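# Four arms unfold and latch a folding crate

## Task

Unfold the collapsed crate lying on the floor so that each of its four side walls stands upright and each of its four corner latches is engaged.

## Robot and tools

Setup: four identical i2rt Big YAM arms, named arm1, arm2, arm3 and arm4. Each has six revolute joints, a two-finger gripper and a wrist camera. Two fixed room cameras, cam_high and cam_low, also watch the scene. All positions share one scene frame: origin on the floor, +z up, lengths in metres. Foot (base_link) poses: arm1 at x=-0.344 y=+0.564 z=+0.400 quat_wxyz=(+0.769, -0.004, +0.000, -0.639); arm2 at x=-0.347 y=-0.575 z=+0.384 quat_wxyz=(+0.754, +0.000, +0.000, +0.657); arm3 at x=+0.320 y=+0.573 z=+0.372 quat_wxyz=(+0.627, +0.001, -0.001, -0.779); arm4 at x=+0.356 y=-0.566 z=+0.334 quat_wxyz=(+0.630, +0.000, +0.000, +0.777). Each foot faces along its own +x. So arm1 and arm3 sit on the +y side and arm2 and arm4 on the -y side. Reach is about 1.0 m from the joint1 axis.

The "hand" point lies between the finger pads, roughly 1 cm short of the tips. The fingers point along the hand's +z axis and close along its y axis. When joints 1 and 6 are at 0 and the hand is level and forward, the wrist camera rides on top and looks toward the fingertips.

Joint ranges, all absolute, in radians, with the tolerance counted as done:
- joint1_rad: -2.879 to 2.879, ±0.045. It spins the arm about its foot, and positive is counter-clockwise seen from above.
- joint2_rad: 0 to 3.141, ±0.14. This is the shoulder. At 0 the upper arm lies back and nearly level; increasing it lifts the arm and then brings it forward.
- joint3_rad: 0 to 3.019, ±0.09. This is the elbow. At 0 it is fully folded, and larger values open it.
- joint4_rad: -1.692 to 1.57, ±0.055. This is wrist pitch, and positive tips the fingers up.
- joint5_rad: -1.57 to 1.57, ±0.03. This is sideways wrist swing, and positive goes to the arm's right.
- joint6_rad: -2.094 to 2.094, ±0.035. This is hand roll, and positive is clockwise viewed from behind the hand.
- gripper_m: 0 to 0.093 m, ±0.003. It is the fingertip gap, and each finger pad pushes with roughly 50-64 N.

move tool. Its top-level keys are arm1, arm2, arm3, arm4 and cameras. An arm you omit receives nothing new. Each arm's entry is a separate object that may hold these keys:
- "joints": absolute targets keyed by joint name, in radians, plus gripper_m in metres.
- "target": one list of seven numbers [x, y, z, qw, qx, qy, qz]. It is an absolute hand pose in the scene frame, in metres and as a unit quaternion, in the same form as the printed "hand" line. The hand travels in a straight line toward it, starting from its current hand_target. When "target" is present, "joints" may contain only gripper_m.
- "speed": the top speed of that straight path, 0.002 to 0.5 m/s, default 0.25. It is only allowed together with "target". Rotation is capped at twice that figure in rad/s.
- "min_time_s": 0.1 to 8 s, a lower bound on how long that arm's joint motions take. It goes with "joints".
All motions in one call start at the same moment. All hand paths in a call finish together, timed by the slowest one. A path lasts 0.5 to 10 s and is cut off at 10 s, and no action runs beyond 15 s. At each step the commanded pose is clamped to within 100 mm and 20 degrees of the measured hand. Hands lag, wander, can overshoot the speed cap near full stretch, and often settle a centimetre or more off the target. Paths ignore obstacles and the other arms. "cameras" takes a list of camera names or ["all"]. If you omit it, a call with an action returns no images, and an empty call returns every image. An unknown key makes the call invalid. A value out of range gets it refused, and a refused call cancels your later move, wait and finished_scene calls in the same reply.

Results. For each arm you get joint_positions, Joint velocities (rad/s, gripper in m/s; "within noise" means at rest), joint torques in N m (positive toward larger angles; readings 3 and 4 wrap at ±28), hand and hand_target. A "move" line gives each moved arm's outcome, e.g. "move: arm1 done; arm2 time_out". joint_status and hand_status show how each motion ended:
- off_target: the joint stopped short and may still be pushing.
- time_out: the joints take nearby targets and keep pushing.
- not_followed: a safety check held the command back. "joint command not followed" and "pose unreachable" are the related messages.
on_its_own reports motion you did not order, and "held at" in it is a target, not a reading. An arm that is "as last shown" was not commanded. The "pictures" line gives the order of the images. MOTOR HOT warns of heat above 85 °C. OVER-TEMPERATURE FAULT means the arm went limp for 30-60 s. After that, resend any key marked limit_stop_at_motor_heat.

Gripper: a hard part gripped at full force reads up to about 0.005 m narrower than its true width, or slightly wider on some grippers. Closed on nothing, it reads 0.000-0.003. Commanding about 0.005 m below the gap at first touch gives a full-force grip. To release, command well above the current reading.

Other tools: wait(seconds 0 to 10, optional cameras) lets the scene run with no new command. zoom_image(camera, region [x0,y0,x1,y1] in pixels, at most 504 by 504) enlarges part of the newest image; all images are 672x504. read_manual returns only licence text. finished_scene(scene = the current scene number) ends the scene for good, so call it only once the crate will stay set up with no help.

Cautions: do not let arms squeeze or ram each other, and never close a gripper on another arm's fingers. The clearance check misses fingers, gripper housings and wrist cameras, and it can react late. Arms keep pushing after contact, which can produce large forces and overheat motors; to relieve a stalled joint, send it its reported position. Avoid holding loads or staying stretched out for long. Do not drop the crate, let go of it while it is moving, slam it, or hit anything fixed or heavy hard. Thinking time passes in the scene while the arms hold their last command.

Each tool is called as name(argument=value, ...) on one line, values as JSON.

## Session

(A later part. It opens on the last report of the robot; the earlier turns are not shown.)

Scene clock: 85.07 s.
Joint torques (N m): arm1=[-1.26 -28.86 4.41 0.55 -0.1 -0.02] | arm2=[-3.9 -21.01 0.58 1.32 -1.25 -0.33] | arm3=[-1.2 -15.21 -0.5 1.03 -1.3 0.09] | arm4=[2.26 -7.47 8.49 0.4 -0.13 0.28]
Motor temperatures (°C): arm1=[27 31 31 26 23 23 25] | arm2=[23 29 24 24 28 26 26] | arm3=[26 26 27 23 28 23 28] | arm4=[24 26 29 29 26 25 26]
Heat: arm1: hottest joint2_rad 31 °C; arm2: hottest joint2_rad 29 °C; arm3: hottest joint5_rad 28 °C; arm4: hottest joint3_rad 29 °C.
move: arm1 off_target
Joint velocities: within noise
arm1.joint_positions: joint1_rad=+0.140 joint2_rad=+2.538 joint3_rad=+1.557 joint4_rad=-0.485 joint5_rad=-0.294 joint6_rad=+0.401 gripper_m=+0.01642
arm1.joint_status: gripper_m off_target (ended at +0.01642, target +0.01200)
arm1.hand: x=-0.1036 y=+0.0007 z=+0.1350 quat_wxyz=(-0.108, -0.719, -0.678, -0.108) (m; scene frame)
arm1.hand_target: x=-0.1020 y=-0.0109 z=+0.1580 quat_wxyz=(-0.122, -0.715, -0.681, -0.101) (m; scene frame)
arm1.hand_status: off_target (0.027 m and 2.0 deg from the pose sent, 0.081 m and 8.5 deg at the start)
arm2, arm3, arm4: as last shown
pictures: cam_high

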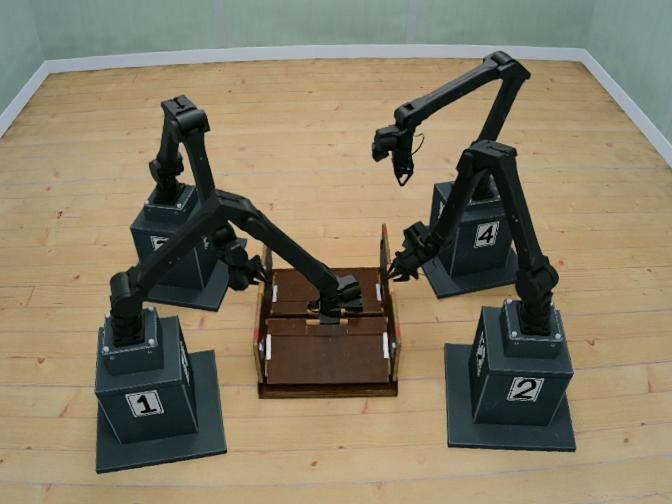

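move(arm1={"target": [-0.1507, -0.0074, 0.221, 0.1663, 0.7052, 0.6748, 0.1464], "speed": 0.1, "joints": {"gripper_m": 0.012}})

move(arm1={"target": [-0.2137, -0.0048, 0.250, 0.2272, 0.6892, 0.6596, 0.2047], "speed": 0.1, "joints": {"gripper_m": 0.012}}, arm4={"target": [0.10, -0.06, 0.32, -0.005, 0.6944, -0.7198, -0.012], "speed": 0.3})

move(arm1={"target": [-0.2667, -0.0025, 0.255, 0.2689, 0.6746, 0.6456, 0.2446], "speed": 0.1, "joints": {"gripper_m": 0.012}}, arm4={"target": [0.0283, 0.0072, 0.14, -0.005, 0.6944, -0.7198, -0.012], "speed": 0.3, "joints": {"gripper_m": 0.05}}, cameras=["arm4_cam_wrist", "cam_high"])

Scene clock: 90.33 s.
Joint torques (N m): arm1=[-0.85 -29.04 4.53 -0.27 -0.02 -0.12] | arm2=[-3.9 -21.01 0.57 1.32 -1.25 -0.33] | arm3=[-1.85 -15.68 -0.46 1.07 -1.33 0.07] | arm4=[2.32 -7.47 8.5 0.39 -0.13 0.28]
Motor temperatures (°C): arm1=[27 32 31 26 23 23 25] | arm2=[23 29 24 24 28 26 26] | arm3=[26 26 27 23 28 23 28] | arm4=[24 26 29 29 26 25 26]
Heat: arm1: hottest joint2_rad 32 °C; arm2: hottest joint2_rad 29 °C; arm3: hottest joint5_rad 28 °C; arm4: hottest joint3_rad 29 °C.
move: arm1 off_target
Joint velocities: within noise
arm1.joint_positions: joint1_rad=+0.033 joint2_rad=+2.404 joint3_rad=+1.437 joint4_rad=-0.492 joint5_rad=-0.437 joint6_rad=+0.302 gripper_m=+0.01602
arm1.joint_status: gripper_m off_target (ended at +0.01602, target +0.01200)
arm1.hand: x=-0.1465 y=+0.0023 z=+0.1923 quat_wxyz=(-0.156, -0.710, -0.669, -0.156) (m; scene frame)
arm1.hand_target: x=-0.1494 y=-0.0073 z=+0.2197 quat_wxyz=(-0.166, -0.706, -0.673, -0.148) (m; scene frame)
arm1.hand_status: off_target (0.031 m and 1.8 deg from the pose sent, 0.098 m and 8.2 deg at the start)
arm2, arm3, arm4: as last shown
pictures: none

Scene clock: 92.23 s.
Joint torques (N m): arm1=[-1.73 -27.75 4.49 -0.08 -0.02 -0.23] | arm2=[-3.9 -21.01 0.58 1.31 -1.25 -0.33] | arm3=[-2.37 -15.5 -0.44 1.25 -1.29 0.08] | arm4=[2.61 -16.97 11.54 -0.4 0.03 0.27]
Motor temperatures (°C): arm1=[27 32 31 26 23 23 25] | arm2=[23 29 24 24 28 26 26] | arm3=[26 26 27 23 29 23 28] | arm4=[24 26 29 29 26 25 26]
Heat: arm1: hottest joint2_rad 32 °C; arm2: hottest joint2_rad 29 °C; arm3: hottest joint5_rad 29 °C; arm4: hottest joint3_rad 29 °C.
move: arm1 off_target; arm4 off_target
Joint velocities: within noise
arm1.joint_positions: joint1_rad=-0.104 joint2_rad=+2.347 joint3_rad=+1.387 joint4_rad=-0.538 joint5_rad=-0.628 joint6_rad=+0.154 gripper_m=+0.01562
arm1.joint_status: gripper_m off_target (ended at +0.01561, target +0.01200)
arm1.hand: x=-0.1975 y=+0.0035 z=+0.2281 quat_wxyz=(-0.218, -0.688, -0.657, -0.217) (m; scene frame)
arm1.hand_target: x=-0.2076 y=-0.0039 z=+0.2499 quat_wxyz=(-0.227, -0.685, -0.661, -0.206) (m; scene frame)
arm1.hand_status: off_target (0.028 m and 1.8 deg from the pose sent, 0.089 m and 10.2 deg at the start)
arm2, arm3: as last shown
arm4.joint_positions: joint1_rad=+0.258 joint2_rad=+1.983 joint3_rad=+1.369 joint4_rad=-0.945 joint5_rad=+0.004 joint6_rad=+0.485 gripper_m=+0.05007
arm4.joint_status: not commanded
arm4.hand: x=+0.1093 y=-0.0734 z=+0.3171 quat_wxyz=(-0.004, +0.700, -0.714, -0.006) (m; scene frame)
arm4.hand_target: x=+0.1010 y=-0.0621 z=+0.3183 quat_wxyz=(-0.006, +0.696, -0.718, -0.010) (m; scene frame)
arm4.hand_status: off_target (0.017 m and 1.2 deg from the pose sent, 0.280 m and 2.7 deg at the start)
pictures: none

Scene clock: 94.07 s.
Joint torques (N m): arm1=[-1.73 -23.65 6.12 0.06 -0.06 -0.13] | arm2=[-3.9 -21.01 0.57 1.32 -1.25 -0.33] | arm3=[-1.61 -15.33 -0.53 1.16 -1.35 0.09] | arm4=[1.73 -21.19 10.54 -0.44 0 0.28]
Motor temperatures (°C): arm1=[27 32 31 26 23 23 25] | arm2=[23 29 24 24 28 26 26] | arm3=[26 26 27 23 29 23 28] | arm4=[24 27 29 29 26 25 26]
Heat: arm1: hottest joint2_rad 32 °C; arm2: hottest joint2_rad 29 °C; arm3: hottest joint5_rad 29 °C; arm4: hottest joint3_rad 29 °C.
move: arm1 off_target; arm4 off_target
Joint velocities: within noise
arm1.joint_positions: joint1_rad=-0.239 joint2_rad=+2.334 joint3_rad=+1.387 joint4_rad=-0.643 joint5_rad=-0.753 joint6_rad=-0.004 gripper_m=+0.01340
arm1.joint_status: all done
arm1.hand: x=-0.2565 y=+0.0059 z=+0.2491 quat_wxyz=(-0.261, -0.676, -0.640, -0.255) (m; scene frame)
arm1.hand_target: x=-0.2656 y=-0.0016 z=+0.2550 quat_wxyz=(-0.266, -0.674, -0.644, -0.246) (m; scene frame)
arm1.hand_status: off_target (0.014 m and 1.6 deg from the pose sent, 0.074 m and 6.9 deg at the start)
arm2, arm3: as last shown
arm4.joint_positions: joint1_rad=+0.306 joint2_rad=+2.469 joint3_rad=+1.739 joint4_rad=-0.815 joint5_rad=+0.004 joint6_rad=+0.538 gripper_m=+0.05007
arm4.joint_status: all done
arm4.hand: x=+0.0368 y=+0.0019 z=+0.1453 quat_wxyz=(-0.005, +0.698, -0.716, -0.012) (m; scene frame)
arm4.hand_target: x=+0.0309 y=+0.0075 z=+0.1398 quat_wxyz=(-0.006, +0.694, -0.720, -0.013) (m; scene frame)
arm4.hand_status: off_target (0.011 m and 0.7 deg from the pose sent, 0.211 m and 1.2 deg at the start)
pictures: arm4_cam_wrist, cam_high

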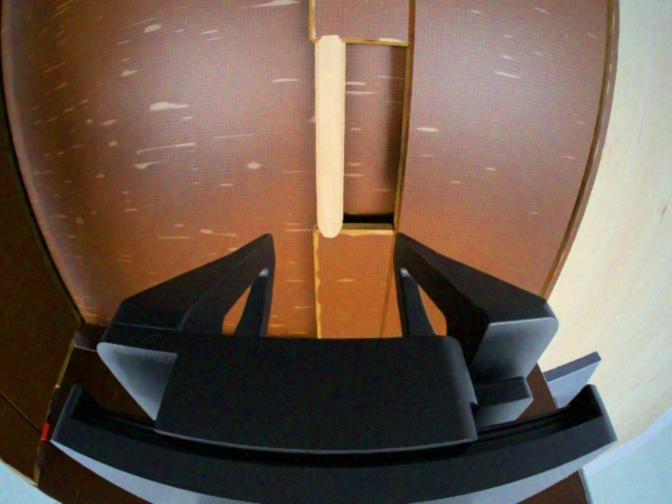

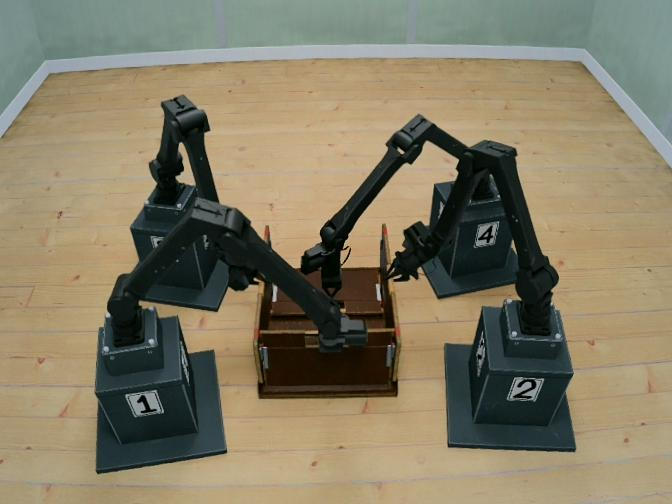

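move(arm1={"target": [-0.2957, -0.0013, 0.249, 0.2865, 0.6677, 0.6389, 0.2614], "speed": 0.08, "joints": {"gripper_m": 0.009}}, arm4={"target": [0.030, 0.0085, 0.045, -0.005, 0.6944, -0.7198, -0.010], "speed": 0.12, "joints": {"gripper_m": 0.05}}, cameras=["arm4_cam_wrist", "cam_low"])

Scene clock: 100.47 s.
Joint torques (N m): arm1=[-1.96 -22.71 6.76 -0.05 0.01 -0.2] | arm2=[-3.84 -20.89 0.57 1.33 -1.25 -0.32] | arm3=[-1.85 -15.33 -0.5 1.14 -1.29 0.08] | arm4=[2.08 -22.18 9.73 0.29 0 0.26]
Motor temperatures (°C): arm1=[27 32 31 26 23 23 26] | arm2=[23 30 24 24 29 26 26] | arm3=[26 26 27 23 29 23 28] | arm4=[24 27 30 29 26 25 26]
Heat: arm1: hottest joint2_rad 32 °C; arm2: hottest joint2_rad 30 °C; arm3: hottest joint5_rad 29 °C; arm4: hottest joint3_rad 30 °C.
move: arm1 off_target; arm4 off_target
Joint velocities: within noise
arm1.joint_positions: joint1_rad=-0.292 joint2_rad=+2.352 joint3_rad=+1.405 joint4_rad=-0.695 joint5_rad=-0.816 joint6_rad=-0.090 gripper_m=+0.01310
arm1.joint_status: gripper_m off_target (ended at +0.01310, target +0.00900)
arm1.hand: x=-0.2782 y=+0.0069 z=+0.2517 quat_wxyz=(-0.286, -0.664, -0.635, -0.273) (m; scene frame)
arm1.hand_target: x=-0.2942 y=-0.0019 z=+0.2499 quat_wxyz=(-0.290, -0.665, -0.637, -0.262) (m; scene frame)
arm1.hand_status: off_target (0.020 m and 1.4 deg from the pose sent, 0.040 m and 3.1 deg at the start)
arm2, arm3: as last shown
arm4.joint_positions: joint1_rad=+0.306 joint2_rad=+2.657 joint3_rad=+1.836 joint4_rad=-0.744 joint5_rad=+0.004 joint6_rad=+0.538 gripper_m=+0.05007
arm4.joint_status: all done
arm4.hand: x=+0.0376 y=+0.0004 z=+0.0534 quat_wxyz=(-0.002, +0.698, -0.716, -0.002) (m; scene frame)
arm4.hand_target: x=+0.0309 y=+0.0070 z=+0.0452 quat_wxyz=(-0.005, +0.694, -0.720, -0.010) (m; scene frame)
arm4.hand_status: off_target (0.014 m and 1.2 deg from the pose sent, 0.101 m and 0.7 deg at the start)
pictures: arm4_cam_wrist, cam_low

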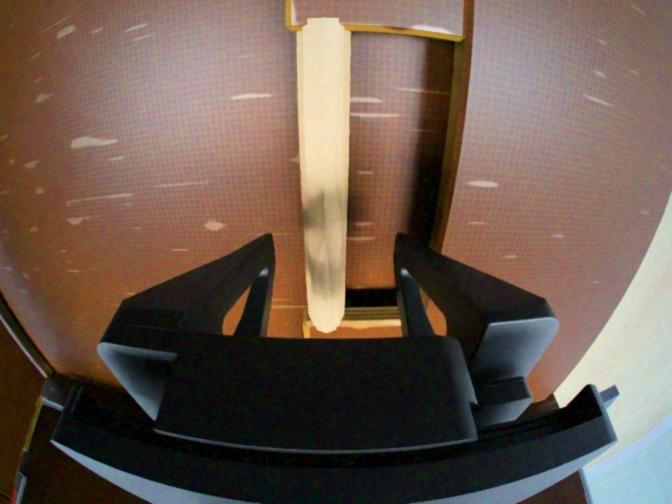

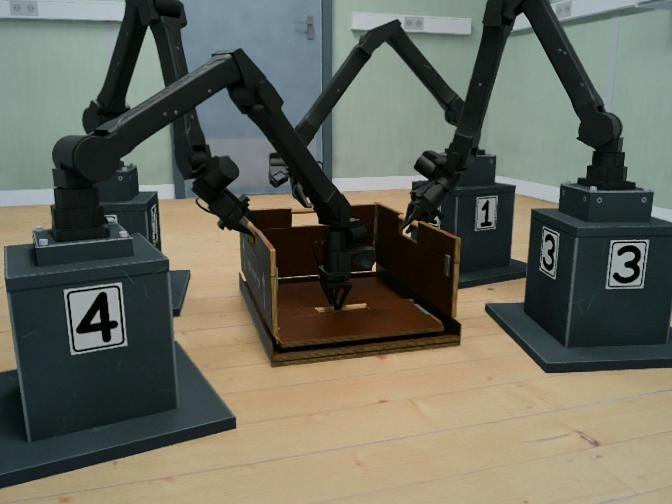

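move(arm1={"target": [-0.3167, -0.0004, 0.244, 0.2865, 0.6677, 0.6389, 0.2614], "speed": 0.08, "joints": {"gripper_m": 0.009}}, arm4={"target": [0.0265, 0.0085, 0.026, -0.005, 0.6944, -0.7198, -0.010], "speed": 0.1, "joints": {"gripper_m": 0.05}})

move(arm4={"joints": {"gripper_m": 0.012}}, cameras=["arm4_cam_wrist"])

Scene clock: 103.67 s.
Joint torques (N m): arm1=[-1.61 -21.25 6.99 -0.03 0.28 -0.19] | arm2=[-3.96 -20.89 0.58 1.29 -1.25 -0.32] | arm3=[-1.55 -15.27 -0.35 1.2 -1.28 0.1] | arm4=[2.43 -22.01 9.7 0.28 0.01 0.28]
Motor temperatures (°C): arm1=[27 32 31 26 23 23 26] | arm2=[23 30 24 24 29 26 26] | arm3=[26 26 27 23 29 23 28] | arm4=[24 27 30 29 26 25 26]
Heat: arm1: hottest joint2_rad 32 °C; arm2: hottest joint2_rad 30 °C; arm3: hottest joint5_rad 29 °C; arm4: hottest joint3_rad 30 °C.
move: arm1 off_target; arm4 off_target
Joint velocities: within noise
arm1.joint_positions: joint1_rad=-0.331 joint2_rad=+2.358 joint3_rad=+1.424 joint4_rad=-0.747 joint5_rad=-0.811 joint6_rad=-0.146 gripper_m=+0.01235
arm1.joint_status: gripper_m off_target (ended at +0.01235, target +0.00900)
arm1.hand: x=-0.2998 y=+0.0074 z=+0.2527 quat_wxyz=(-0.286, -0.664, -0.635, -0.272) (m; scene frame)
arm1.hand_target: x=-0.3161 y=+0.0013 z=+0.2443 quat_wxyz=(-0.285, -0.667, -0.636, -0.263) (m; scene frame)
arm1.hand_status: off_target (0.021 m and 1.4 deg from the pose sent, 0.040 m and 1.4 deg at the start)
arm2, arm3: as last shown
arm2.hand_target: x=-0.0048 y=-0.2101 z=+0.2525 quat_wxyz=(-0.018, -0.005, -0.919, -0.394) (m; scene frame)
arm4.joint_positions: joint1_rad=+0.306 joint2_rad=+2.702 joint3_rad=+1.873 joint4_rad=-0.735 joint5_rad=+0.004 joint6_rad=+0.541 gripper_m=+0.05007
arm4.joint_status: all done
arm4.hand: x=+0.0361 y=+0.0031 z=+0.0350 quat_wxyz=(-0.002, +0.697, -0.717, -0.003) (m; scene frame)
arm4.hand_target: x=+0.0273 y=+0.0072 z=+0.0255 quat_wxyz=(-0.005, +0.694, -0.720, -0.009) (m; scene frame)
arm4.hand_status: off_target (0.014 m and 1.0 deg from the pose sent, 0.031 m and 1.2 deg at the start)
pictures: none

Scene clock: 104.53 s.
Joint torques (N m): arm1=[-2.08 -21.89 7.05 0.01 0.28 -0.17] | arm2=[-3.9 -21.01 0.57 1.29 -1.25 -0.32] | arm3=[-1.55 -15.56 -0.55 1.1 -1.32 0.08] | arm4=[2.43 -21.83 9.66 0.2 0.03 0.28]
Motor temperatures (°C): arm1=[27 32 31 26 23 23 26] | arm2=[23 30 24 24 29 26 26] | arm3=[26 26 27 23 29 23 28] | arm4=[24 27 30 29 26 25 26]
Heat: arm1: hottest joint2_rad 32 °C; arm2: hottest joint2_rad 30 °C; arm3: hottest joint5_rad 29 °C; arm4: hottest joint3_rad 30 °C.
move: arm4 off_target
Joint velocities: within noise
arm1, arm2, arm3: as last shown
arm4.joint_positions: joint1_rad=+0.307 joint2_rad=+2.702 joint3_rad=+1.874 joint4_rad=-0.732 joint5_rad=+0.004 joint6_rad=+0.544 gripper_m=+0.01690
arm4.joint_status: gripper_m off_target (ended at +0.01693, target +0.01200)
arm4.hand: x=+0.0344 y=+0.0039 z=+0.0354 quat_wxyz=(-0.003, +0.697, -0.717, -0.005) (m; scene frame)
arm4.hand_target: x=+0.0263 y=+0.0073 z=+0.0258 quat_wxyz=(-0.005, +0.694, -0.720, -0.010) (m; scene frame)
arm4.hand_status: not commanded
pictures: arm4_cam_wrist

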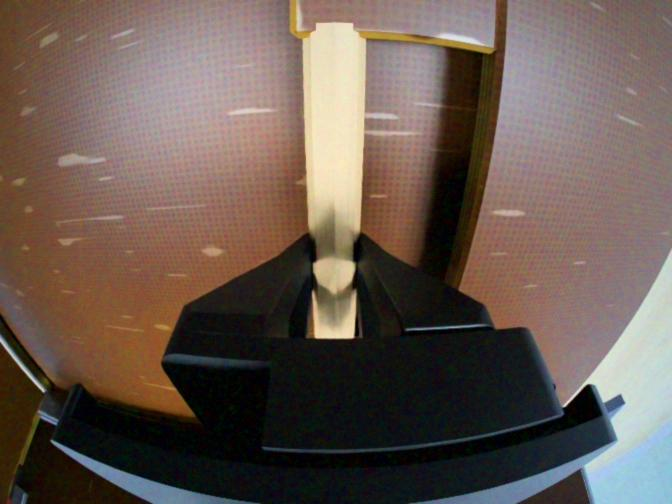

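move(arm4={"target": [0.0398, 0.0113, 0.100, 0.0554, 0.6917, -0.7171, -0.0670], "speed": 0.1, "joints": {"gripper_m": 0.012}})

move(arm4={"target": [0.0648, 0.0102, 0.151, 0.1035, 0.6858, -0.7110, -0.1169], "speed": 0.1, "joints": {"gripper_m": 0.012}})

move(arm4={"target": [0.1138, 0.0082, 0.213, 0.1452, 0.6776, -0.7024, -0.1597], "speed": 0.1, "joints": {"gripper_m": 0.011}})

move(arm4={"target": [0.1748, 0.0056, 0.243, 0.2037, 0.6623, -0.6865, -0.2207], "speed": 0.1, "joints": {"gripper_m": 0.010}}, cameras=["cam_high"])

Scene clock: 110.13 s.
Joint torques (N m): arm1=[-1.9 -21.01 6.94 -0.18 0.28 -0.16] | arm2=[-3.9 -20.95 0.58 1.29 -1.25 -0.32] | arm3=[-1.85 -15.62 -0.43 1.06 -1.28 0.06] | arm4=[1.08 -26.81 5.97 -0.34 -0.09 0.01]
Motor temperatures (°C): arm1=[27 31 31 26 23 23 26] | arm2=[23 30 24 24 29 26 26] | arm3=[26 26 27 23 29 23 28] | arm4=[24 28 30 29 26 25 26]
Heat: arm1: hottest joint2_rad 31 °C; arm2: hottest joint2_rad 30 °C; arm3: hottest joint5_rad 29 °C; arm4: hottest joint3_rad 30 °C.
move: arm4 off_target
Joint velocities: within noise
arm1: as last shown
arm2.joint_positions: joint1_rad=-0.772 joint2_rad=+2.163 joint3_rad=+0.827 joint4_rad=+0.318 joint5_rad=-0.581 joint6_rad=+0.837 gripper_m=+0.01670
arm2.joint_status: not commanded
arm2.hand: x=-0.0156 y=-0.1962 z=+0.2329 quat_wxyz=(-0.004, -0.002, -0.925, -0.380) (m; scene frame)
arm2.hand_target: x=-0.0048 y=-0.2101 z=+0.2525 quat_wxyz=(-0.018, -0.005, -0.919, -0.394) (m; scene frame)
arm2.hand_status: not commanded
arm3.joint_positions: joint1_rad=-0.699 joint2_rad=+2.098 joint3_rad=+0.791 joint4_rad=+0.295 joint5_rad=-0.566 joint6_rad=+0.823 gripper_m=+0.01515
arm3.joint_status: not commanded
arm3.hand: x=-0.0092 y=+0.2025 z=+0.2381 quat_wxyz=(-0.377, -0.926, +0.001, +0.014) (m; scene frame)
arm3.hand_target: x=+0.0024 y=+0.2131 z=+0.2442 quat_wxyz=(-0.382, -0.924, +0.009, -0.003) (m; scene frame)
arm3.hand_status: not commanded
arm4.joint_positions: joint1_rad=+0.261 joint2_rad=+2.582 joint3_rad=+1.738 joint4_rad=-0.643 joint5_rad=-0.148 joint6_rad=+0.510 gripper_m=+0.01690
arm4.joint_status: gripper_m off_target (ended at +0.01689, target +0.01200)
arm4.hand: x=+0.0383 y=+0.0048 z=+0.0774 quat_wxyz=(+0.059, +0.692, -0.717, -0.061) (m; scene frame)
arm4.hand_target: x=+0.0398 y=+0.0141 z=+0.0995 quat_wxyz=(+0.055, +0.691, -0.717, -0.071) (m; scene frame)
arm4.hand_status: off_target (0.024 m and 0.8 deg from the pose sent, 0.065 m and 9.8 deg at the start)
pictures: none

Scene clock: 111.40 s.
Joint torques (N m): arm1=[-2.2 -21.3 6.95 -0.06 0.29 -0.2] | arm2=[-3.78 -20.89 0.54 1.16 -1.15 -0.34] | arm3=[-1.49 -15.44 -0.46 1.16 -1.29 0.05] | arm4=[1.03 -25.82 5.79 -0.38 -0.1 -0.08]
Motor temperatures (°C): arm1=[27 31 31 26 23 23 26] | arm2=[23 30 24 24 29 26 26] | arm3=[26 26 27 23 29 23 28] | arm4=[24 28 30 29 26 25 26]
Heat: arm1: hottest joint2_rad 31 °C; arm2: hottest joint2_rad 30 °C; arm3: hottest joint5_rad 29 °C; arm4: hottest joint3_rad 30 °C.
move: arm4 off_target
Joint velocities: within noise
arm1.joint_positions: joint1_rad=-0.331 joint2_rad=+2.358 joint3_rad=+1.424 joint4_rad=-0.749 joint5_rad=-0.811 joint6_rad=-0.146 gripper_m=+0.01235
arm1.joint_status: not commanded
arm1.hand: x=-0.2997 y=+0.0077 z=+0.2528 quat_wxyz=(-0.285, -0.665, -0.635, -0.273) (m; scene frame)
arm1.hand_target: x=-0.3161 y=+0.0012 z=+0.2443 quat_wxyz=(-0.285, -0.667, -0.636, -0.263) (m; scene frame)
arm1.hand_status: not commanded
arm2.joint_positions: joint1_rad=-0.772 joint2_rad=+2.163 joint3_rad=+0.823 joint4_rad=+0.321 joint5_rad=-0.584 joint6_rad=+0.838 gripper_m=+0.01670
arm2.joint_status: not commanded
arm2.hand: x=-0.0176 y=-0.1972 z=+0.2325 quat_wxyz=(-0.002, -0.002, -0.925, -0.381) (m; scene frame)
arm2.hand_target: x=-0.0074 y=-0.2112 z=+0.2515 quat_wxyz=(-0.016, -0.005, -0.919, -0.393) (m; scene frame)
arm2.hand_status: not commanded
arm3.joint_positions: joint1_rad=-0.696 joint2_rad=+2.098 joint3_rad=+0.791 joint4_rad=+0.295 joint5_rad=-0.566 joint6_rad=+0.828 gripper_m=+0.01515
arm3.joint_status: not commanded
arm3.hand: x=-0.0080 y=+0.2015 z=+0.2381 quat_wxyz=(-0.377, -0.926, +0.002, +0.012) (m; scene frame)
arm3.hand_target: x=+0.0035 y=+0.2122 z=+0.2442 quat_wxyz=(-0.382, -0.924, +0.008, -0.004) (m; scene frame)
arm3.hand_status: not commanded
arm4.joint_positions: joint1_rad=+0.203 joint2_rad=+2.446 joint3_rad=+1.601 joint4_rad=-0.591 joint5_rad=-0.282 joint6_rad=+0.464 gripper_m=+0.01682
arm4.joint_status: gripper_m off_target (ended at +0.01682, target +0.01200)
arm4.hand: x=+0.0556 y=+0.0034 z=+0.1310 quat_wxyz=(+0.109, +0.686, -0.710, -0.111) (m; scene frame)
arm4.hand_target: x=+0.0603 y=+0.0091 z=+0.1508 quat_wxyz=(+0.104, +0.688, -0.709, -0.117) (m; scene frame)
arm4.hand_status: off_target (0.023 m and 0.9 deg from the pose sent, 0.078 m and 8.2 deg at the start)
pictures: none

Scene clock: 112.83 s.
Joint torques (N m): arm1=[-1.96 -21.71 7.01 -0.01 0.3 -0.17] | arm2=[-3.78 -20.89 0.55 1.17 -1.15 -0.34] | arm3=[-1.49 -15.44 -0.43 1.2 -1.31 0.05] | arm4=[0.5 -24.47 6.42 -0.79 -0.11 -0.1]
Motor temperatures (°C): arm1=[27 31 31 26 23 23 26] | arm2=[23 30 24 24 29 26 26] | arm3=[26 26 27 23 29 23 28] | arm4=[24 28 30 29 26 25 27]
Heat: arm1: hottest joint2_rad 31 °C; arm2: hottest joint2_rad 30 °C; arm3: hottest joint5_rad 29 °C; arm4: hottest joint3_rad 30 °C.
move: arm4 off_target
Joint velocities: within noise
arm1, arm2, arm3: as last shown
arm4.joint_positions: joint1_rad=+0.103 joint2_rad=+2.295 joint3_rad=+1.474 joint4_rad=-0.595 joint5_rad=-0.412 joint6_rad=+0.374 gripper_m=+0.01625
arm4.joint_status: gripper_m off_target (ended at +0.01625, target +0.01100)
arm4.hand: x=+0.1004 y=+0.0024 z=+0.1931 quat_wxyz=(+0.152, +0.680, -0.701, -0.156) (m; scene frame)
arm4.hand_target: x=+0.1102 y=+0.0072 z=+0.2120 quat_wxyz=(+0.146, +0.679, -0.701, -0.159) (m; scene frame)
arm4.hand_status: off_target (0.025 m and 1.0 deg from the pose sent, 0.101 m and 7.1 deg at the start)
pictures: none

Scene clock: 114.37 s.
Joint torques (N m): arm1=[-2.02 -21.01 6.87 0.03 0.27 -0.2] | arm2=[-3.9 -20.95 0.54 1.16 -1.15 -0.34] | arm3=[-1.85 -14.92 -0.43 1.26 -1.32 0.06] | arm4=[-0.67 -23.18 6.24 -0.87 0.21 -0.17]
Motor temperatures (°C): arm1=[27 31 31 26 23 23 26] | arm2=[24 30 24 24 29 26 26] | arm3=[26 26 27 23 29 23 28] | arm4=[24 28 29 29 26 25 27]
Heat: arm1: hottest joint2_rad 31 °C; arm2: hottest joint2_rad 30 °C; arm3: hottest joint5_rad 29 °C; arm4: hottest joint3_rad 29 °C.
move: arm4 off_target
Joint velocities: within noise
arm1, arm2, arm3: as last shown
arm4.joint_positions: joint1_rad=-0.030 joint2_rad=+2.223 joint3_rad=+1.396 joint4_rad=-0.600 joint5_rad=-0.616 joint6_rad=+0.251 gripper_m=+0.01625
arm4.joint_status: gripper_m off_target (ended at +0.01625, target +0.01000)
arm4.hand: x=+0.1523 y=+0.0016 z=+0.2295 quat_wxyz=(+0.218, +0.663, -0.682, -0.221) (m; scene frame)
arm4.hand_target: x=+0.1735 y=+0.0063 z=+0.2430 quat_wxyz=(+0.205, +0.659, -0.689, -0.221) (m; scene frame)
arm4.hand_status: off_target (0.027 m and 1.7 deg from the pose sent, 0.090 m and 9.9 deg at the start)
pictures: cam_high

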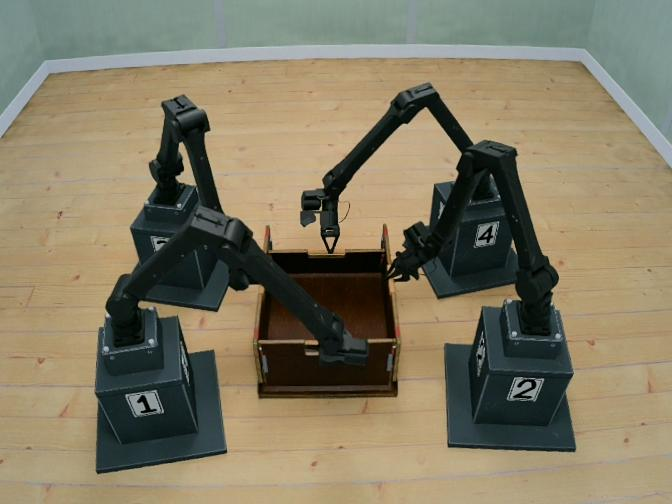

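move(arm4={"target": [0.2278, 0.0034, 0.248, 0.2434, 0.6482, -0.6720, -0.2615], "speed": 0.1, "joints": {"gripper_m": 0.009}})

move(arm4={"target": [0.2571, 0.0022, 0.243, 0.2611, 0.6415, -0.6651, -0.2798], "speed": 0.08, "joints": {"gripper_m": 0.009}}, arm2={"target": [-0.0074, -0.2005, 0.2515, -0.018, -0.005, -0.919, -0.395], "speed": 0.05, "joints": {"gripper_m": 0.012}}, arm3={"target": [0.0024, 0.2025, 0.2442, -0.383, -0.924, 0.007, 0.0], "speed": 0.05, "joints": {"gripper_m": 0.011}})

move(arm4={"target": [0.2788, 0.0012, 0.239, 0.2611, 0.6415, -0.6651, -0.2798], "speed": 0.08, "joints": {"gripper_m": 0.009}}, cameras=["cam_high", "cam_low"])

Scene clock: 118.20 s.
Joint torques (N m): arm1=[-1.73 -21.07 6.98 0.05 0.25 -0.17] | arm2=[-3.78 -20.95 0.55 1.17 -1.16 -0.34] | arm3=[-1.73 -15.56 -0.49 1.14 -1.34 0.02] | arm4=[-1.38 -21.25 6.27 -0.75 0.54 -0.3]
Motor temperatures (°C): arm1=[27 31 31 26 23 23 26] | arm2=[24 30 24 24 29 26 26] | arm3=[26 26 27 23 30 23 28] | arm4=[24 29 29 29 26 25 27]
Heat: arm1: hottest joint2_rad 31 °C; arm2: hottest joint2_rad 30 °C; arm3: hottest joint5_rad 30 °C; arm4: hottest joint2_rad 29 °C.
move: arm4 off_target
Joint velocities: within noise
arm1, arm2, arm3: as last shown
arm4.joint_positions: joint1_rad=-0.144 joint2_rad=+2.211 joint3_rad=+1.382 joint4_rad=-0.664 joint5_rad=-0.762 joint6_rad=+0.116 gripper_m=+0.01627
arm4.joint_status: gripper_m off_target (ended at +0.01627, target +0.00900)
arm4.hand: x=+0.1997 y=+0.0008 z=+0.2470 quat_wxyz=(+0.262, +0.649, -0.663, -0.266) (m; scene frame)
arm4.hand_target: x=+0.2267 y=+0.0025 z=+0.2484 quat_wxyz=(+0.246, +0.647, -0.673, -0.261) (m; scene frame)
arm4.hand_status: off_target (0.028 m and 2.5 deg from the pose sent, 0.078 m and 5.9 deg at the start)
pictures: none

Scene clock: 119.27 s.
Joint torques (N m): arm1=[-2.43 -21.54 6.87 -0.02 0.25 -0.17] | arm2=[-1.9 -20.07 1.4 1.39 -0.74 -0.16] | arm3=[0.03 -15.5 0.76 1.66 -0.83 0.13] | arm4=[-2.78 -19.43 6.86 -0.79 0.47 -0.52]
Motor temperatures (°C): arm1=[27 31 31 26 23 23 26] | arm2=[24 30 24 24 29 26 26] | arm3=[26 26 27 23 29 23 28] | arm4=[24 29 29 29 26 25 27]
Heat: arm1: hottest joint2_rad 31 °C; arm2: hottest joint2_rad 30 °C; arm3: hottest joint5_rad 29 °C; arm4: hottest joint2_rad 29 °C.
move: arm2 off_target; arm3 off_target; arm4 off_target
Joint velocities: within noise
arm1: as last shown
arm2.joint_positions: joint1_rad=-0.772 joint2_rad=+2.163 joint3_rad=+0.821 joint4_rad=+0.331 joint5_rad=-0.581 joint6_rad=+0.846 gripper_m=+0.01670
arm2.joint_status: gripper_m off_target (ended at +0.01670, target +0.01200)
arm2.hand: x=-0.0165 y=-0.1969 z=+0.2330 quat_wxyz=(-0.005, -0.005, -0.924, -0.382) (m; scene frame)
arm2.hand_target: x=-0.0087 y=-0.2015 z=+0.2499 quat_wxyz=(-0.017, -0.006, -0.919, -0.394) (m; scene frame)
arm2.hand_status: off_target (0.021 m and 2.2 deg from the pose sent, 0.022 m and 2.5 deg at the start)
arm3.joint_positions: joint1_rad=-0.696 joint2_rad=+2.098 joint3_rad=+0.791 joint4_rad=+0.296 joint5_rad=-0.566 joint6_rad=+0.829 gripper_m=+0.01515
arm3.joint_status: gripper_m off_target (ended at +0.01515, target +0.01100)
arm3.hand: x=-0.0083 y=+0.2013 z=+0.2383 quat_wxyz=(-0.377, -0.926, +0.002, +0.012) (m; scene frame)
arm3.hand_target: x=+0.0022 y=+0.2024 z=+0.2440 quat_wxyz=(-0.383, -0.924, +0.004, +0.001) (m; scene frame)
arm3.hand_status: off_target (0.012 m and 1.7 deg from the pose sent, 0.012 m and 1.7 deg at the start)
arm4.joint_positions: joint1_rad=-0.188 joint2_rad=+2.216 joint3_rad=+1.382 joint4_rad=-0.692 joint5_rad=-0.816 joint6_rad=+0.053 gripper_m=+0.01628
arm4.joint_status: gripper_m off_target (ended at +0.01628, target +0.00900)
arm4.hand: x=+0.2186 y=+0.0002 z=+0.2508 quat_wxyz=(+0.276, +0.644, -0.654, -0.285) (m; scene frame)
arm4.hand_target: x=+0.2552 y=+0.0023 z=+0.2428 quat_wxyz=(+0.260, +0.641, -0.665, -0.282) (m; scene frame)
arm4.hand_status: off_target (0.039 m and 2.3 deg from the pose sent, 0.058 m and 1.9 deg at the start)
pictures: none

Scene clock: 120.40 s.
Joint torques (N m): arm1=[-2.2 -21.66 6.84 -0.13 0.28 -0.17] | arm2=[-1.9 -20.07 1.39 1.4 -0.74 -0.16] | arm3=[-0.26 -15.27 0.62 1.39 -0.84 0.12] | arm4=[-1.79 -18.43 7.83 -0.95 1.01 -0.43]
Motor temperatures (°C): arm1=[27 31 31 26 23 23 26] | arm2=[24 30 24 24 29 26 26] | arm3=[26 26 27 23 29 23 28] | arm4=[24 29 29 29 26 25 27]
Heat: arm1: hottest joint2_rad 31 °C; arm2: hottest joint2_rad 30 °C; arm3: hottest joint5_rad 29 °C; arm4: hottest joint2_rad 29 °C.
move: arm4 off_target
Joint velocities: within noise
arm1, arm2, arm3: as last shown
arm4.joint_positions: joint1_rad=-0.242 joint2_rad=+2.216 joint3_rad=+1.382 joint4_rad=-0.735 joint5_rad=-0.832 joint6_rad=-0.013 gripper_m=+0.01628
arm4.joint_status: gripper_m off_target (ended at +0.01629, target +0.00900)
arm4.hand: x=+0.2469 y=-0.0015 z=+0.2527 quat_wxyz=(+0.278, +0.640, -0.653, -0.293) (m; scene frame)
arm4.hand_target: x=+0.2781 y=+0.0005 z=+0.2401 quat_wxyz=(+0.261, +0.641, -0.665, -0.281) (m; scene frame)
arm4.hand_status: off_target (0.035 m and 2.9 deg from the pose sent, 0.061 m and 2.3 deg at the start)
pictures: cam_high, cam_low

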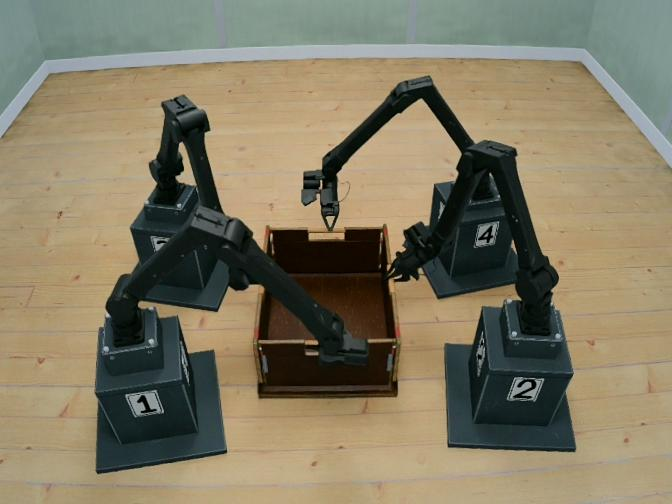

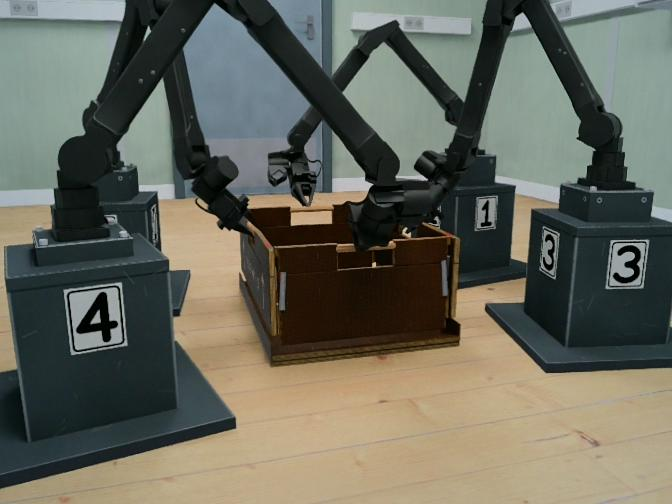

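move(arm1={"target": [-0.341, 0.0005, 0.243, 0.2865, 0.6677, 0.6389, 0.2614], "speed": 0.08, "joints": {"gripper_m": 0.009}}, arm4={"target": [0.3071, 0.0001, 0.239, 0.2611, 0.6415, -0.6651, -0.2798], "speed": 0.08, "joints": {"gripper_m": 0.009}}, cameras=["cam_high", "cam_low"])

zoom_image(camera="cam_high", region=[235, 210, 425, 410])

zoom_image(camera="cam_low", region=[230, 190, 480, 370])

Scene clock: 123.47 s.
Joint torques (N m): arm1=[-6.12 -21.95 6.78 -0.06 0.53 -0.31] | arm2=[-1.96 -20.07 1.4 1.39 -0.76 -0.17] | arm3=[-0.03 -14.86 0.7 1.46 -0.86 0.14] | arm4=[-3.72 -18.2 7.91 -1.36 1.09 -0.61]
Motor temperatures (°C): arm1=[27 31 31 26 23 23 26] | arm2=[23 30 24 24 29 26 26] | arm3=[26 26 27 23 29 23 29] | arm4=[24 29 29 29 27 25 27]
Heat: arm1: hottest joint2_rad 31 °C; arm2: hottest joint2_rad 30 °C; arm3: hottest joint5_rad 29 °C; arm4: hottest joint2_rad 29 °C.
move: arm1 off_target; arm4 off_target
Joint velocities: within noise
arm1.joint_positions: joint1_rad=-0.332 joint2_rad=+2.369 joint3_rad=+1.447 joint4_rad=-0.790 joint5_rad=-0.811 joint6_rad=-0.188 gripper_m=+0.01234
arm1.joint_status: gripper_m off_target (ended at +0.01234, target +0.00900)
arm1.hand: x=-0.3006 y=+0.0072 z=+0.2529 quat_wxyz=(-0.283, -0.655, -0.644, -0.277) (m; scene frame)
arm1.hand_target: x=-0.3400 y=+0.0013 z=+0.2439 quat_wxyz=(-0.287, -0.666, -0.638, -0.259) (m; scene frame)
arm1.hand_status: off_target (0.042 m and 2.4 deg from the pose sent, 0.043 m and 1.4 deg at the start)
arm2: as last shown
arm2.hand_target: x=-0.0088 y=-0.2015 z=+0.2499 quat_wxyz=(-0.017, -0.006, -0.919, -0.394) (m; scene frame)
arm3.joint_positions: joint1_rad=-0.695 joint2_rad=+2.098 joint3_rad=+0.789 joint4_rad=+0.296 joint5_rad=-0.564 joint6_rad=+0.832 gripper_m=+0.01515
arm3.joint_status: not commanded
arm3.hand: x=-0.0072 y=+0.2014 z=+0.2379 quat_wxyz=(-0.376, -0.926, +0.003, +0.011) (m; scene frame)
arm3.hand_target: x=+0.0033 y=+0.2026 z=+0.2436 quat_wxyz=(-0.382, -0.924, +0.005, +0.000) (m; scene frame)
arm3.hand_status: not commanded
arm4.joint_positions: joint1_rad=-0.265 joint2_rad=+2.220 joint3_rad=+1.397 joint4_rad=-0.782 joint5_rad=-0.832 joint6_rad=-0.064 gripper_m=+0.01629
arm4.joint_status: gripper_m off_target (ended at +0.01629, target +0.00900)
arm4.hand: x=+0.2598 y=-0.0019 z=+0.2543 quat_wxyz=(+0.280, +0.644, -0.650, -0.292) (m; scene frame)
arm4.hand_target: x=+0.3048 y=-0.0017 z=+0.2399 quat_wxyz=(+0.262, +0.640, -0.666, -0.281) (m; scene frame)
arm4.hand_status: off_target (0.050 m and 3.2 deg from the pose sent, 0.062 m and 2.9 deg at the start)
pictures: cam_high, cam_low

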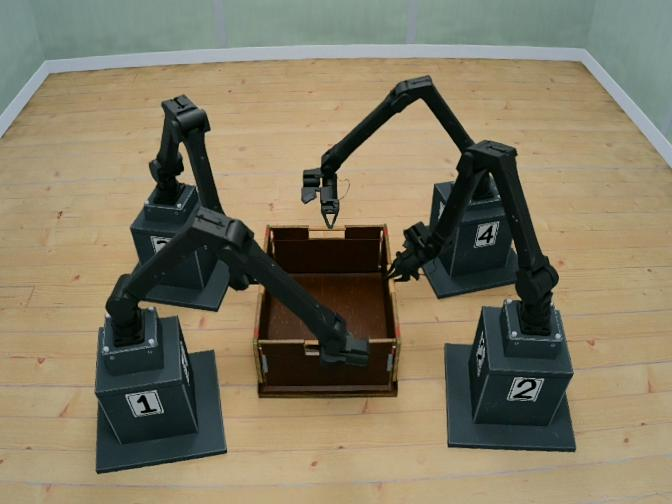

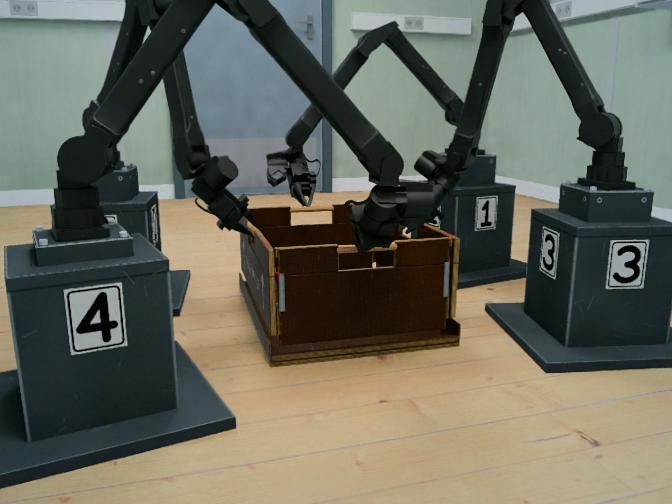

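Scaled by 2.520 from the camera's 672x504 image, which has a finer 960x720 frame.

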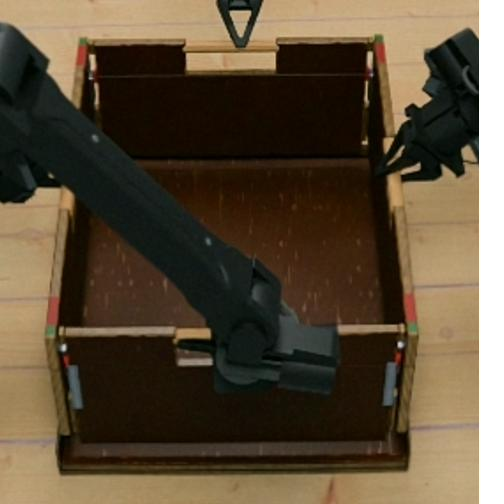

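Scaled by 2.016 from the camera's 672x504 image, which has a finer 960x720 frame.

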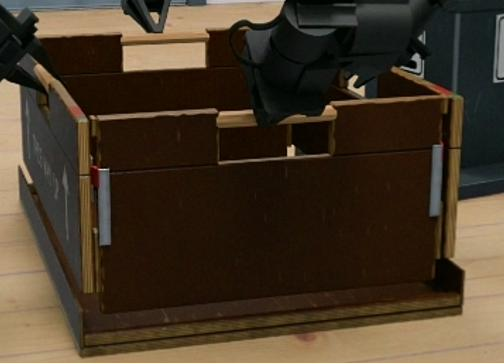

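move(arm1={"target": [-0.268, 0.0005, 0.248, 0.2865, 0.6677, 0.6389, 0.2614], "speed": 0.08, "joints": {"gripper_m": 0.009}}, arm4={"target": [0.217, 0.0001, 0.245, 0.2611, 0.6415, -0.6651, -0.2798], "speed": 0.08, "joints": {"gripper_m": 0.009}})

move(arm1={"target": [-0.243, 0.0005, 0.248, 0.2865, 0.6677, 0.6389, 0.2614], "speed": 0.06, "joints": {"gripper_m": 0.009}}, arm4={"target": [0.192, 0.0001, 0.245, 0.2611, 0.6415, -0.6651, -0.2798], "speed": 0.06, "joints": {"gripper_m": 0.009}}, cameras=["cam_high", "cam_low"])

zoom_image(camera="cam_high", region=[235, 210, 425, 410])

zoom_image(camera="cam_low", region=[230, 190, 480, 370])

Scene clock: 127.53 s.
Joint torques (N m): arm1=[2.96 -22.42 5.16 2.25 -0.15 0.14] | arm2=[-1.9 -20.13 1.4 1.39 -0.76 -0.17] | arm3=[-0.15 -14.97 0.65 1.46 -0.83 0.14] | arm4=[6.01 -18.49 6.91 1.78 -0.08 0.53]
Motor temperatures (°C): arm1=[27 32 31 26 23 23 26] | arm2=[23 30 24 24 28 26 26] | arm3=[26 26 27 23 29 23 29] | arm4=[24 29 29 29 27 25 27]
Heat: arm1: hottest joint2_rad 32 °C; arm2: hottest joint2_rad 30 °C; arm3: hottest joint5_rad 29 °C; arm4: hottest joint2_rad 29 °C.
move: arm1 off_target; arm4 off_target
Joint velocities: within noise
arm1.joint_positions: joint1_rad=-0.322 joint2_rad=+2.340 joint3_rad=+1.391 joint4_rad=-0.686 joint5_rad=-0.797 joint6_rad=-0.078 gripper_m=+0.01233
arm1.joint_status: gripper_m off_target (ended at +0.01233, target +0.00900)
arm1.hand: x=-0.2964 y=+0.0074 z=+0.2529 quat_wxyz=(-0.284, -0.679, -0.625, -0.262) (m; scene frame)
arm1.hand_target: x=-0.2754 y=+0.0020 z=+0.2474 quat_wxyz=(-0.284, -0.668, -0.638, -0.257) (m; scene frame)
arm1.hand_status: off_target (0.030 m and 2.1 deg from the pose sent, 0.034 m and 2.4 deg at the start)
arm2, arm3: as last shown
arm4.joint_positions: joint1_rad=-0.245 joint2_rad=+2.190 joint3_rad=+1.351 joint4_rad=-0.690 joint5_rad=-0.794 joint6_rad=+0.036 gripper_m=+0.01629
arm4.joint_status: gripper_m off_target (ended at +0.01629, target +0.00900)
arm4.hand: x=+0.2532 y=-0.0017 z=+0.2541 quat_wxyz=(+0.260, +0.633, -0.670, -0.287) (m; scene frame)
arm4.hand_target: x=+0.2241 y=-0.0028 z=+0.2451 quat_wxyz=(+0.261, +0.641, -0.666, -0.278) (m; scene frame)
arm4.hand_status: off_target (0.037 m and 1.4 deg from the pose sent, 0.044 m and 3.2 deg at the start)
pictures: none

Scene clock: 128.67 s.
Joint torques (N m): arm1=[7.41 -21.89 5.61 2.44 -0.81 0.27] | arm2=[-1.96 -20.07 1.39 1.36 -0.76 -0.17] | arm3=[-0.44 -15.09 0.66 1.51 -0.85 0.15] | arm4=[9.23 -17.55 7.57 2.44 -0.61 0.77]
Motor temperatures (°C): arm1=[27 32 31 26 23 23 26] | arm2=[23 30 24 24 28 26 26] | arm3=[26 26 27 23 29 23 29] | arm4=[24 29 29 29 27 25 27]
Heat: arm1: hottest joint2_rad 32 °C; arm2: hottest joint2_rad 30 °C; arm3: hottest joint5_rad 29 °C; arm4: hottest joint2_rad 29 °C.
move: arm1 off_target; arm4 off_target
Joint velocities: within noise
arm1.joint_positions: joint1_rad=-0.317 joint2_rad=+2.326 joint3_rad=+1.364 joint4_rad=-0.634 joint5_rad=-0.790 joint6_rad=-0.026 gripper_m=+0.01232
arm1.joint_status: gripper_m off_target (ended at +0.01232, target +0.00900)
arm1.hand: x=-0.2948 y=+0.0077 z=+0.2528 quat_wxyz=(-0.285, -0.690, -0.615, -0.255) (m; scene frame)
arm1.hand_target: x=-0.2453 y=+0.0041 z=+0.2488 quat_wxyz=(-0.285, -0.666, -0.638, -0.261) (m; scene frame)
arm1.hand_status: off_target (0.052 m and 3.8 deg from the pose sent, 0.054 m and 2.1 deg at the start)
arm2, arm3: as last shown
arm4.joint_positions: joint1_rad=-0.236 joint2_rad=+2.174 joint3_rad=+1.333 joint4_rad=-0.654 joint5_rad=-0.768 joint6_rad=+0.077 gripper_m=+0.01633
arm4.joint_status: gripper_m off_target (ended at +0.01633, target +0.00900)
arm4.hand: x=+0.2513 y=-0.0010 z=+0.2547 quat_wxyz=(+0.247, +0.630, -0.679, -0.284) (m; scene frame)
arm4.hand_target: x=+0.1963 y=-0.0037 z=+0.2461 quat_wxyz=(+0.259, +0.644, -0.665, -0.276) (m; scene frame)
arm4.hand_status: off_target (0.060 m and 2.7 deg from the pose sent, 0.062 m and 1.4 deg at the start)
pictures: cam_high, cam_low

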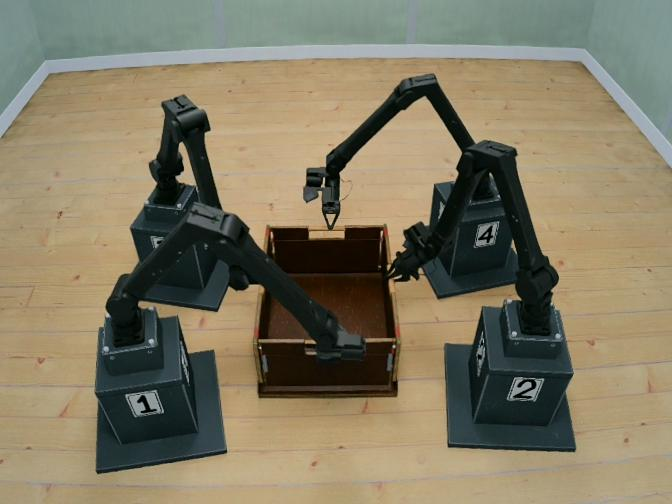

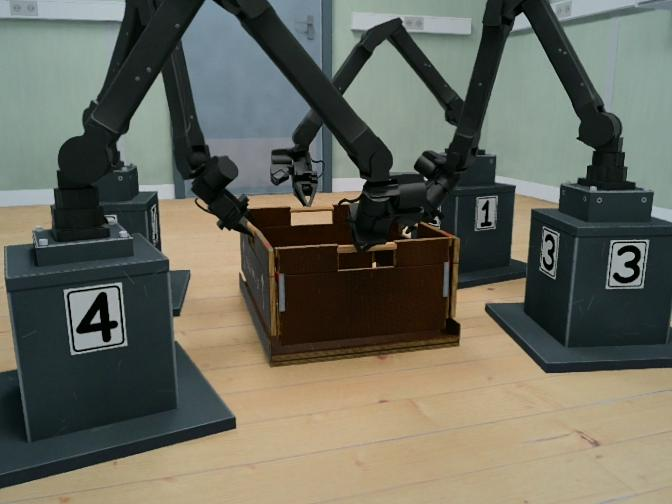

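Scaled by 2.520 from the camera's 672x504 image, which has a finer 960x720 frame.

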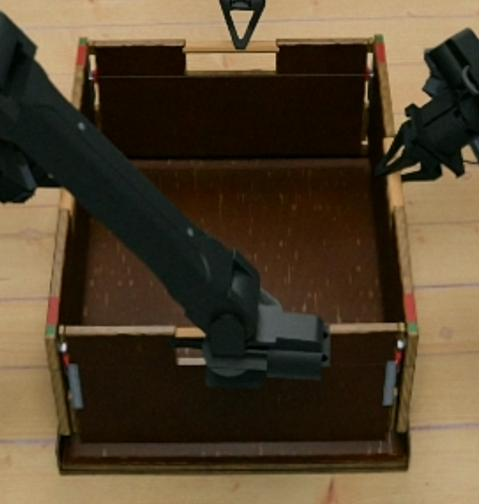

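Scaled by 2.016 from the camera's 672x504 image, which has a finer 960x720 frame.

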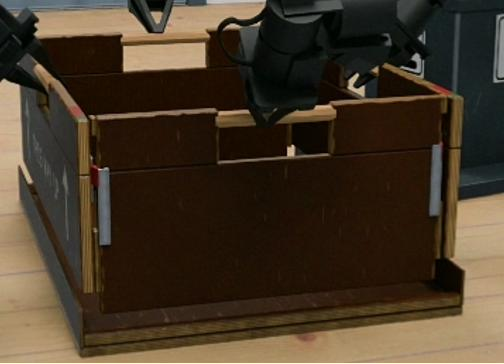

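zoom_image(camera="cam_high", region=[250, 330, 290, 380])

zoom_image(camera="cam_high", region=[370, 330, 410, 380])

zoom_image(camera="cam_low", region=[420, 225, 480, 300])

zoom_image(camera="cam_low", region=[255, 230, 315, 320])

Scaled by 10.080 from the camera's 672x504 image, which has a finer 960x720 frame.

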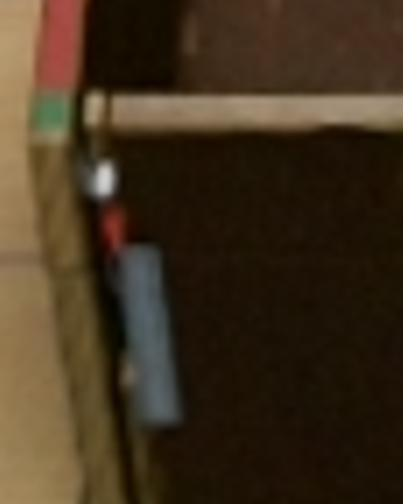

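Scaled by 10.080 from the camera's 672x504 image, which has a finer 960x720 frame.

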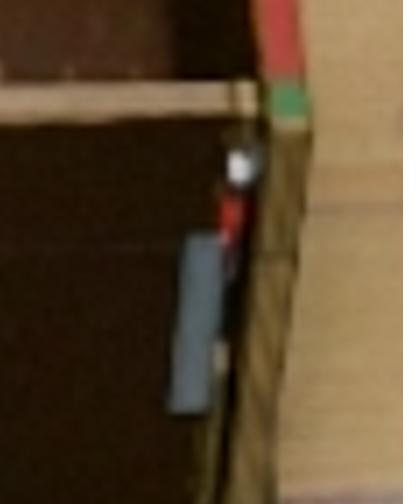

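Scaled by 6.720 from the camera's 672x504 image, which has a finer 960x720 frame.

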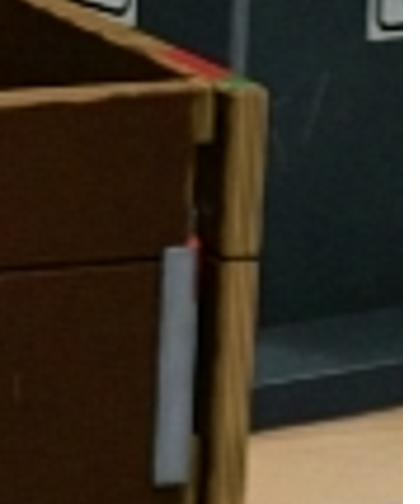

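Scaled by 5.600 from the camera's 672x504 image, which has a finer 960x720 frame.

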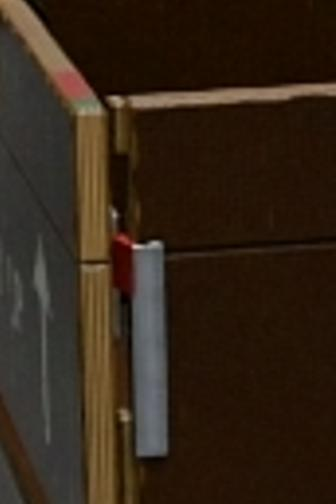

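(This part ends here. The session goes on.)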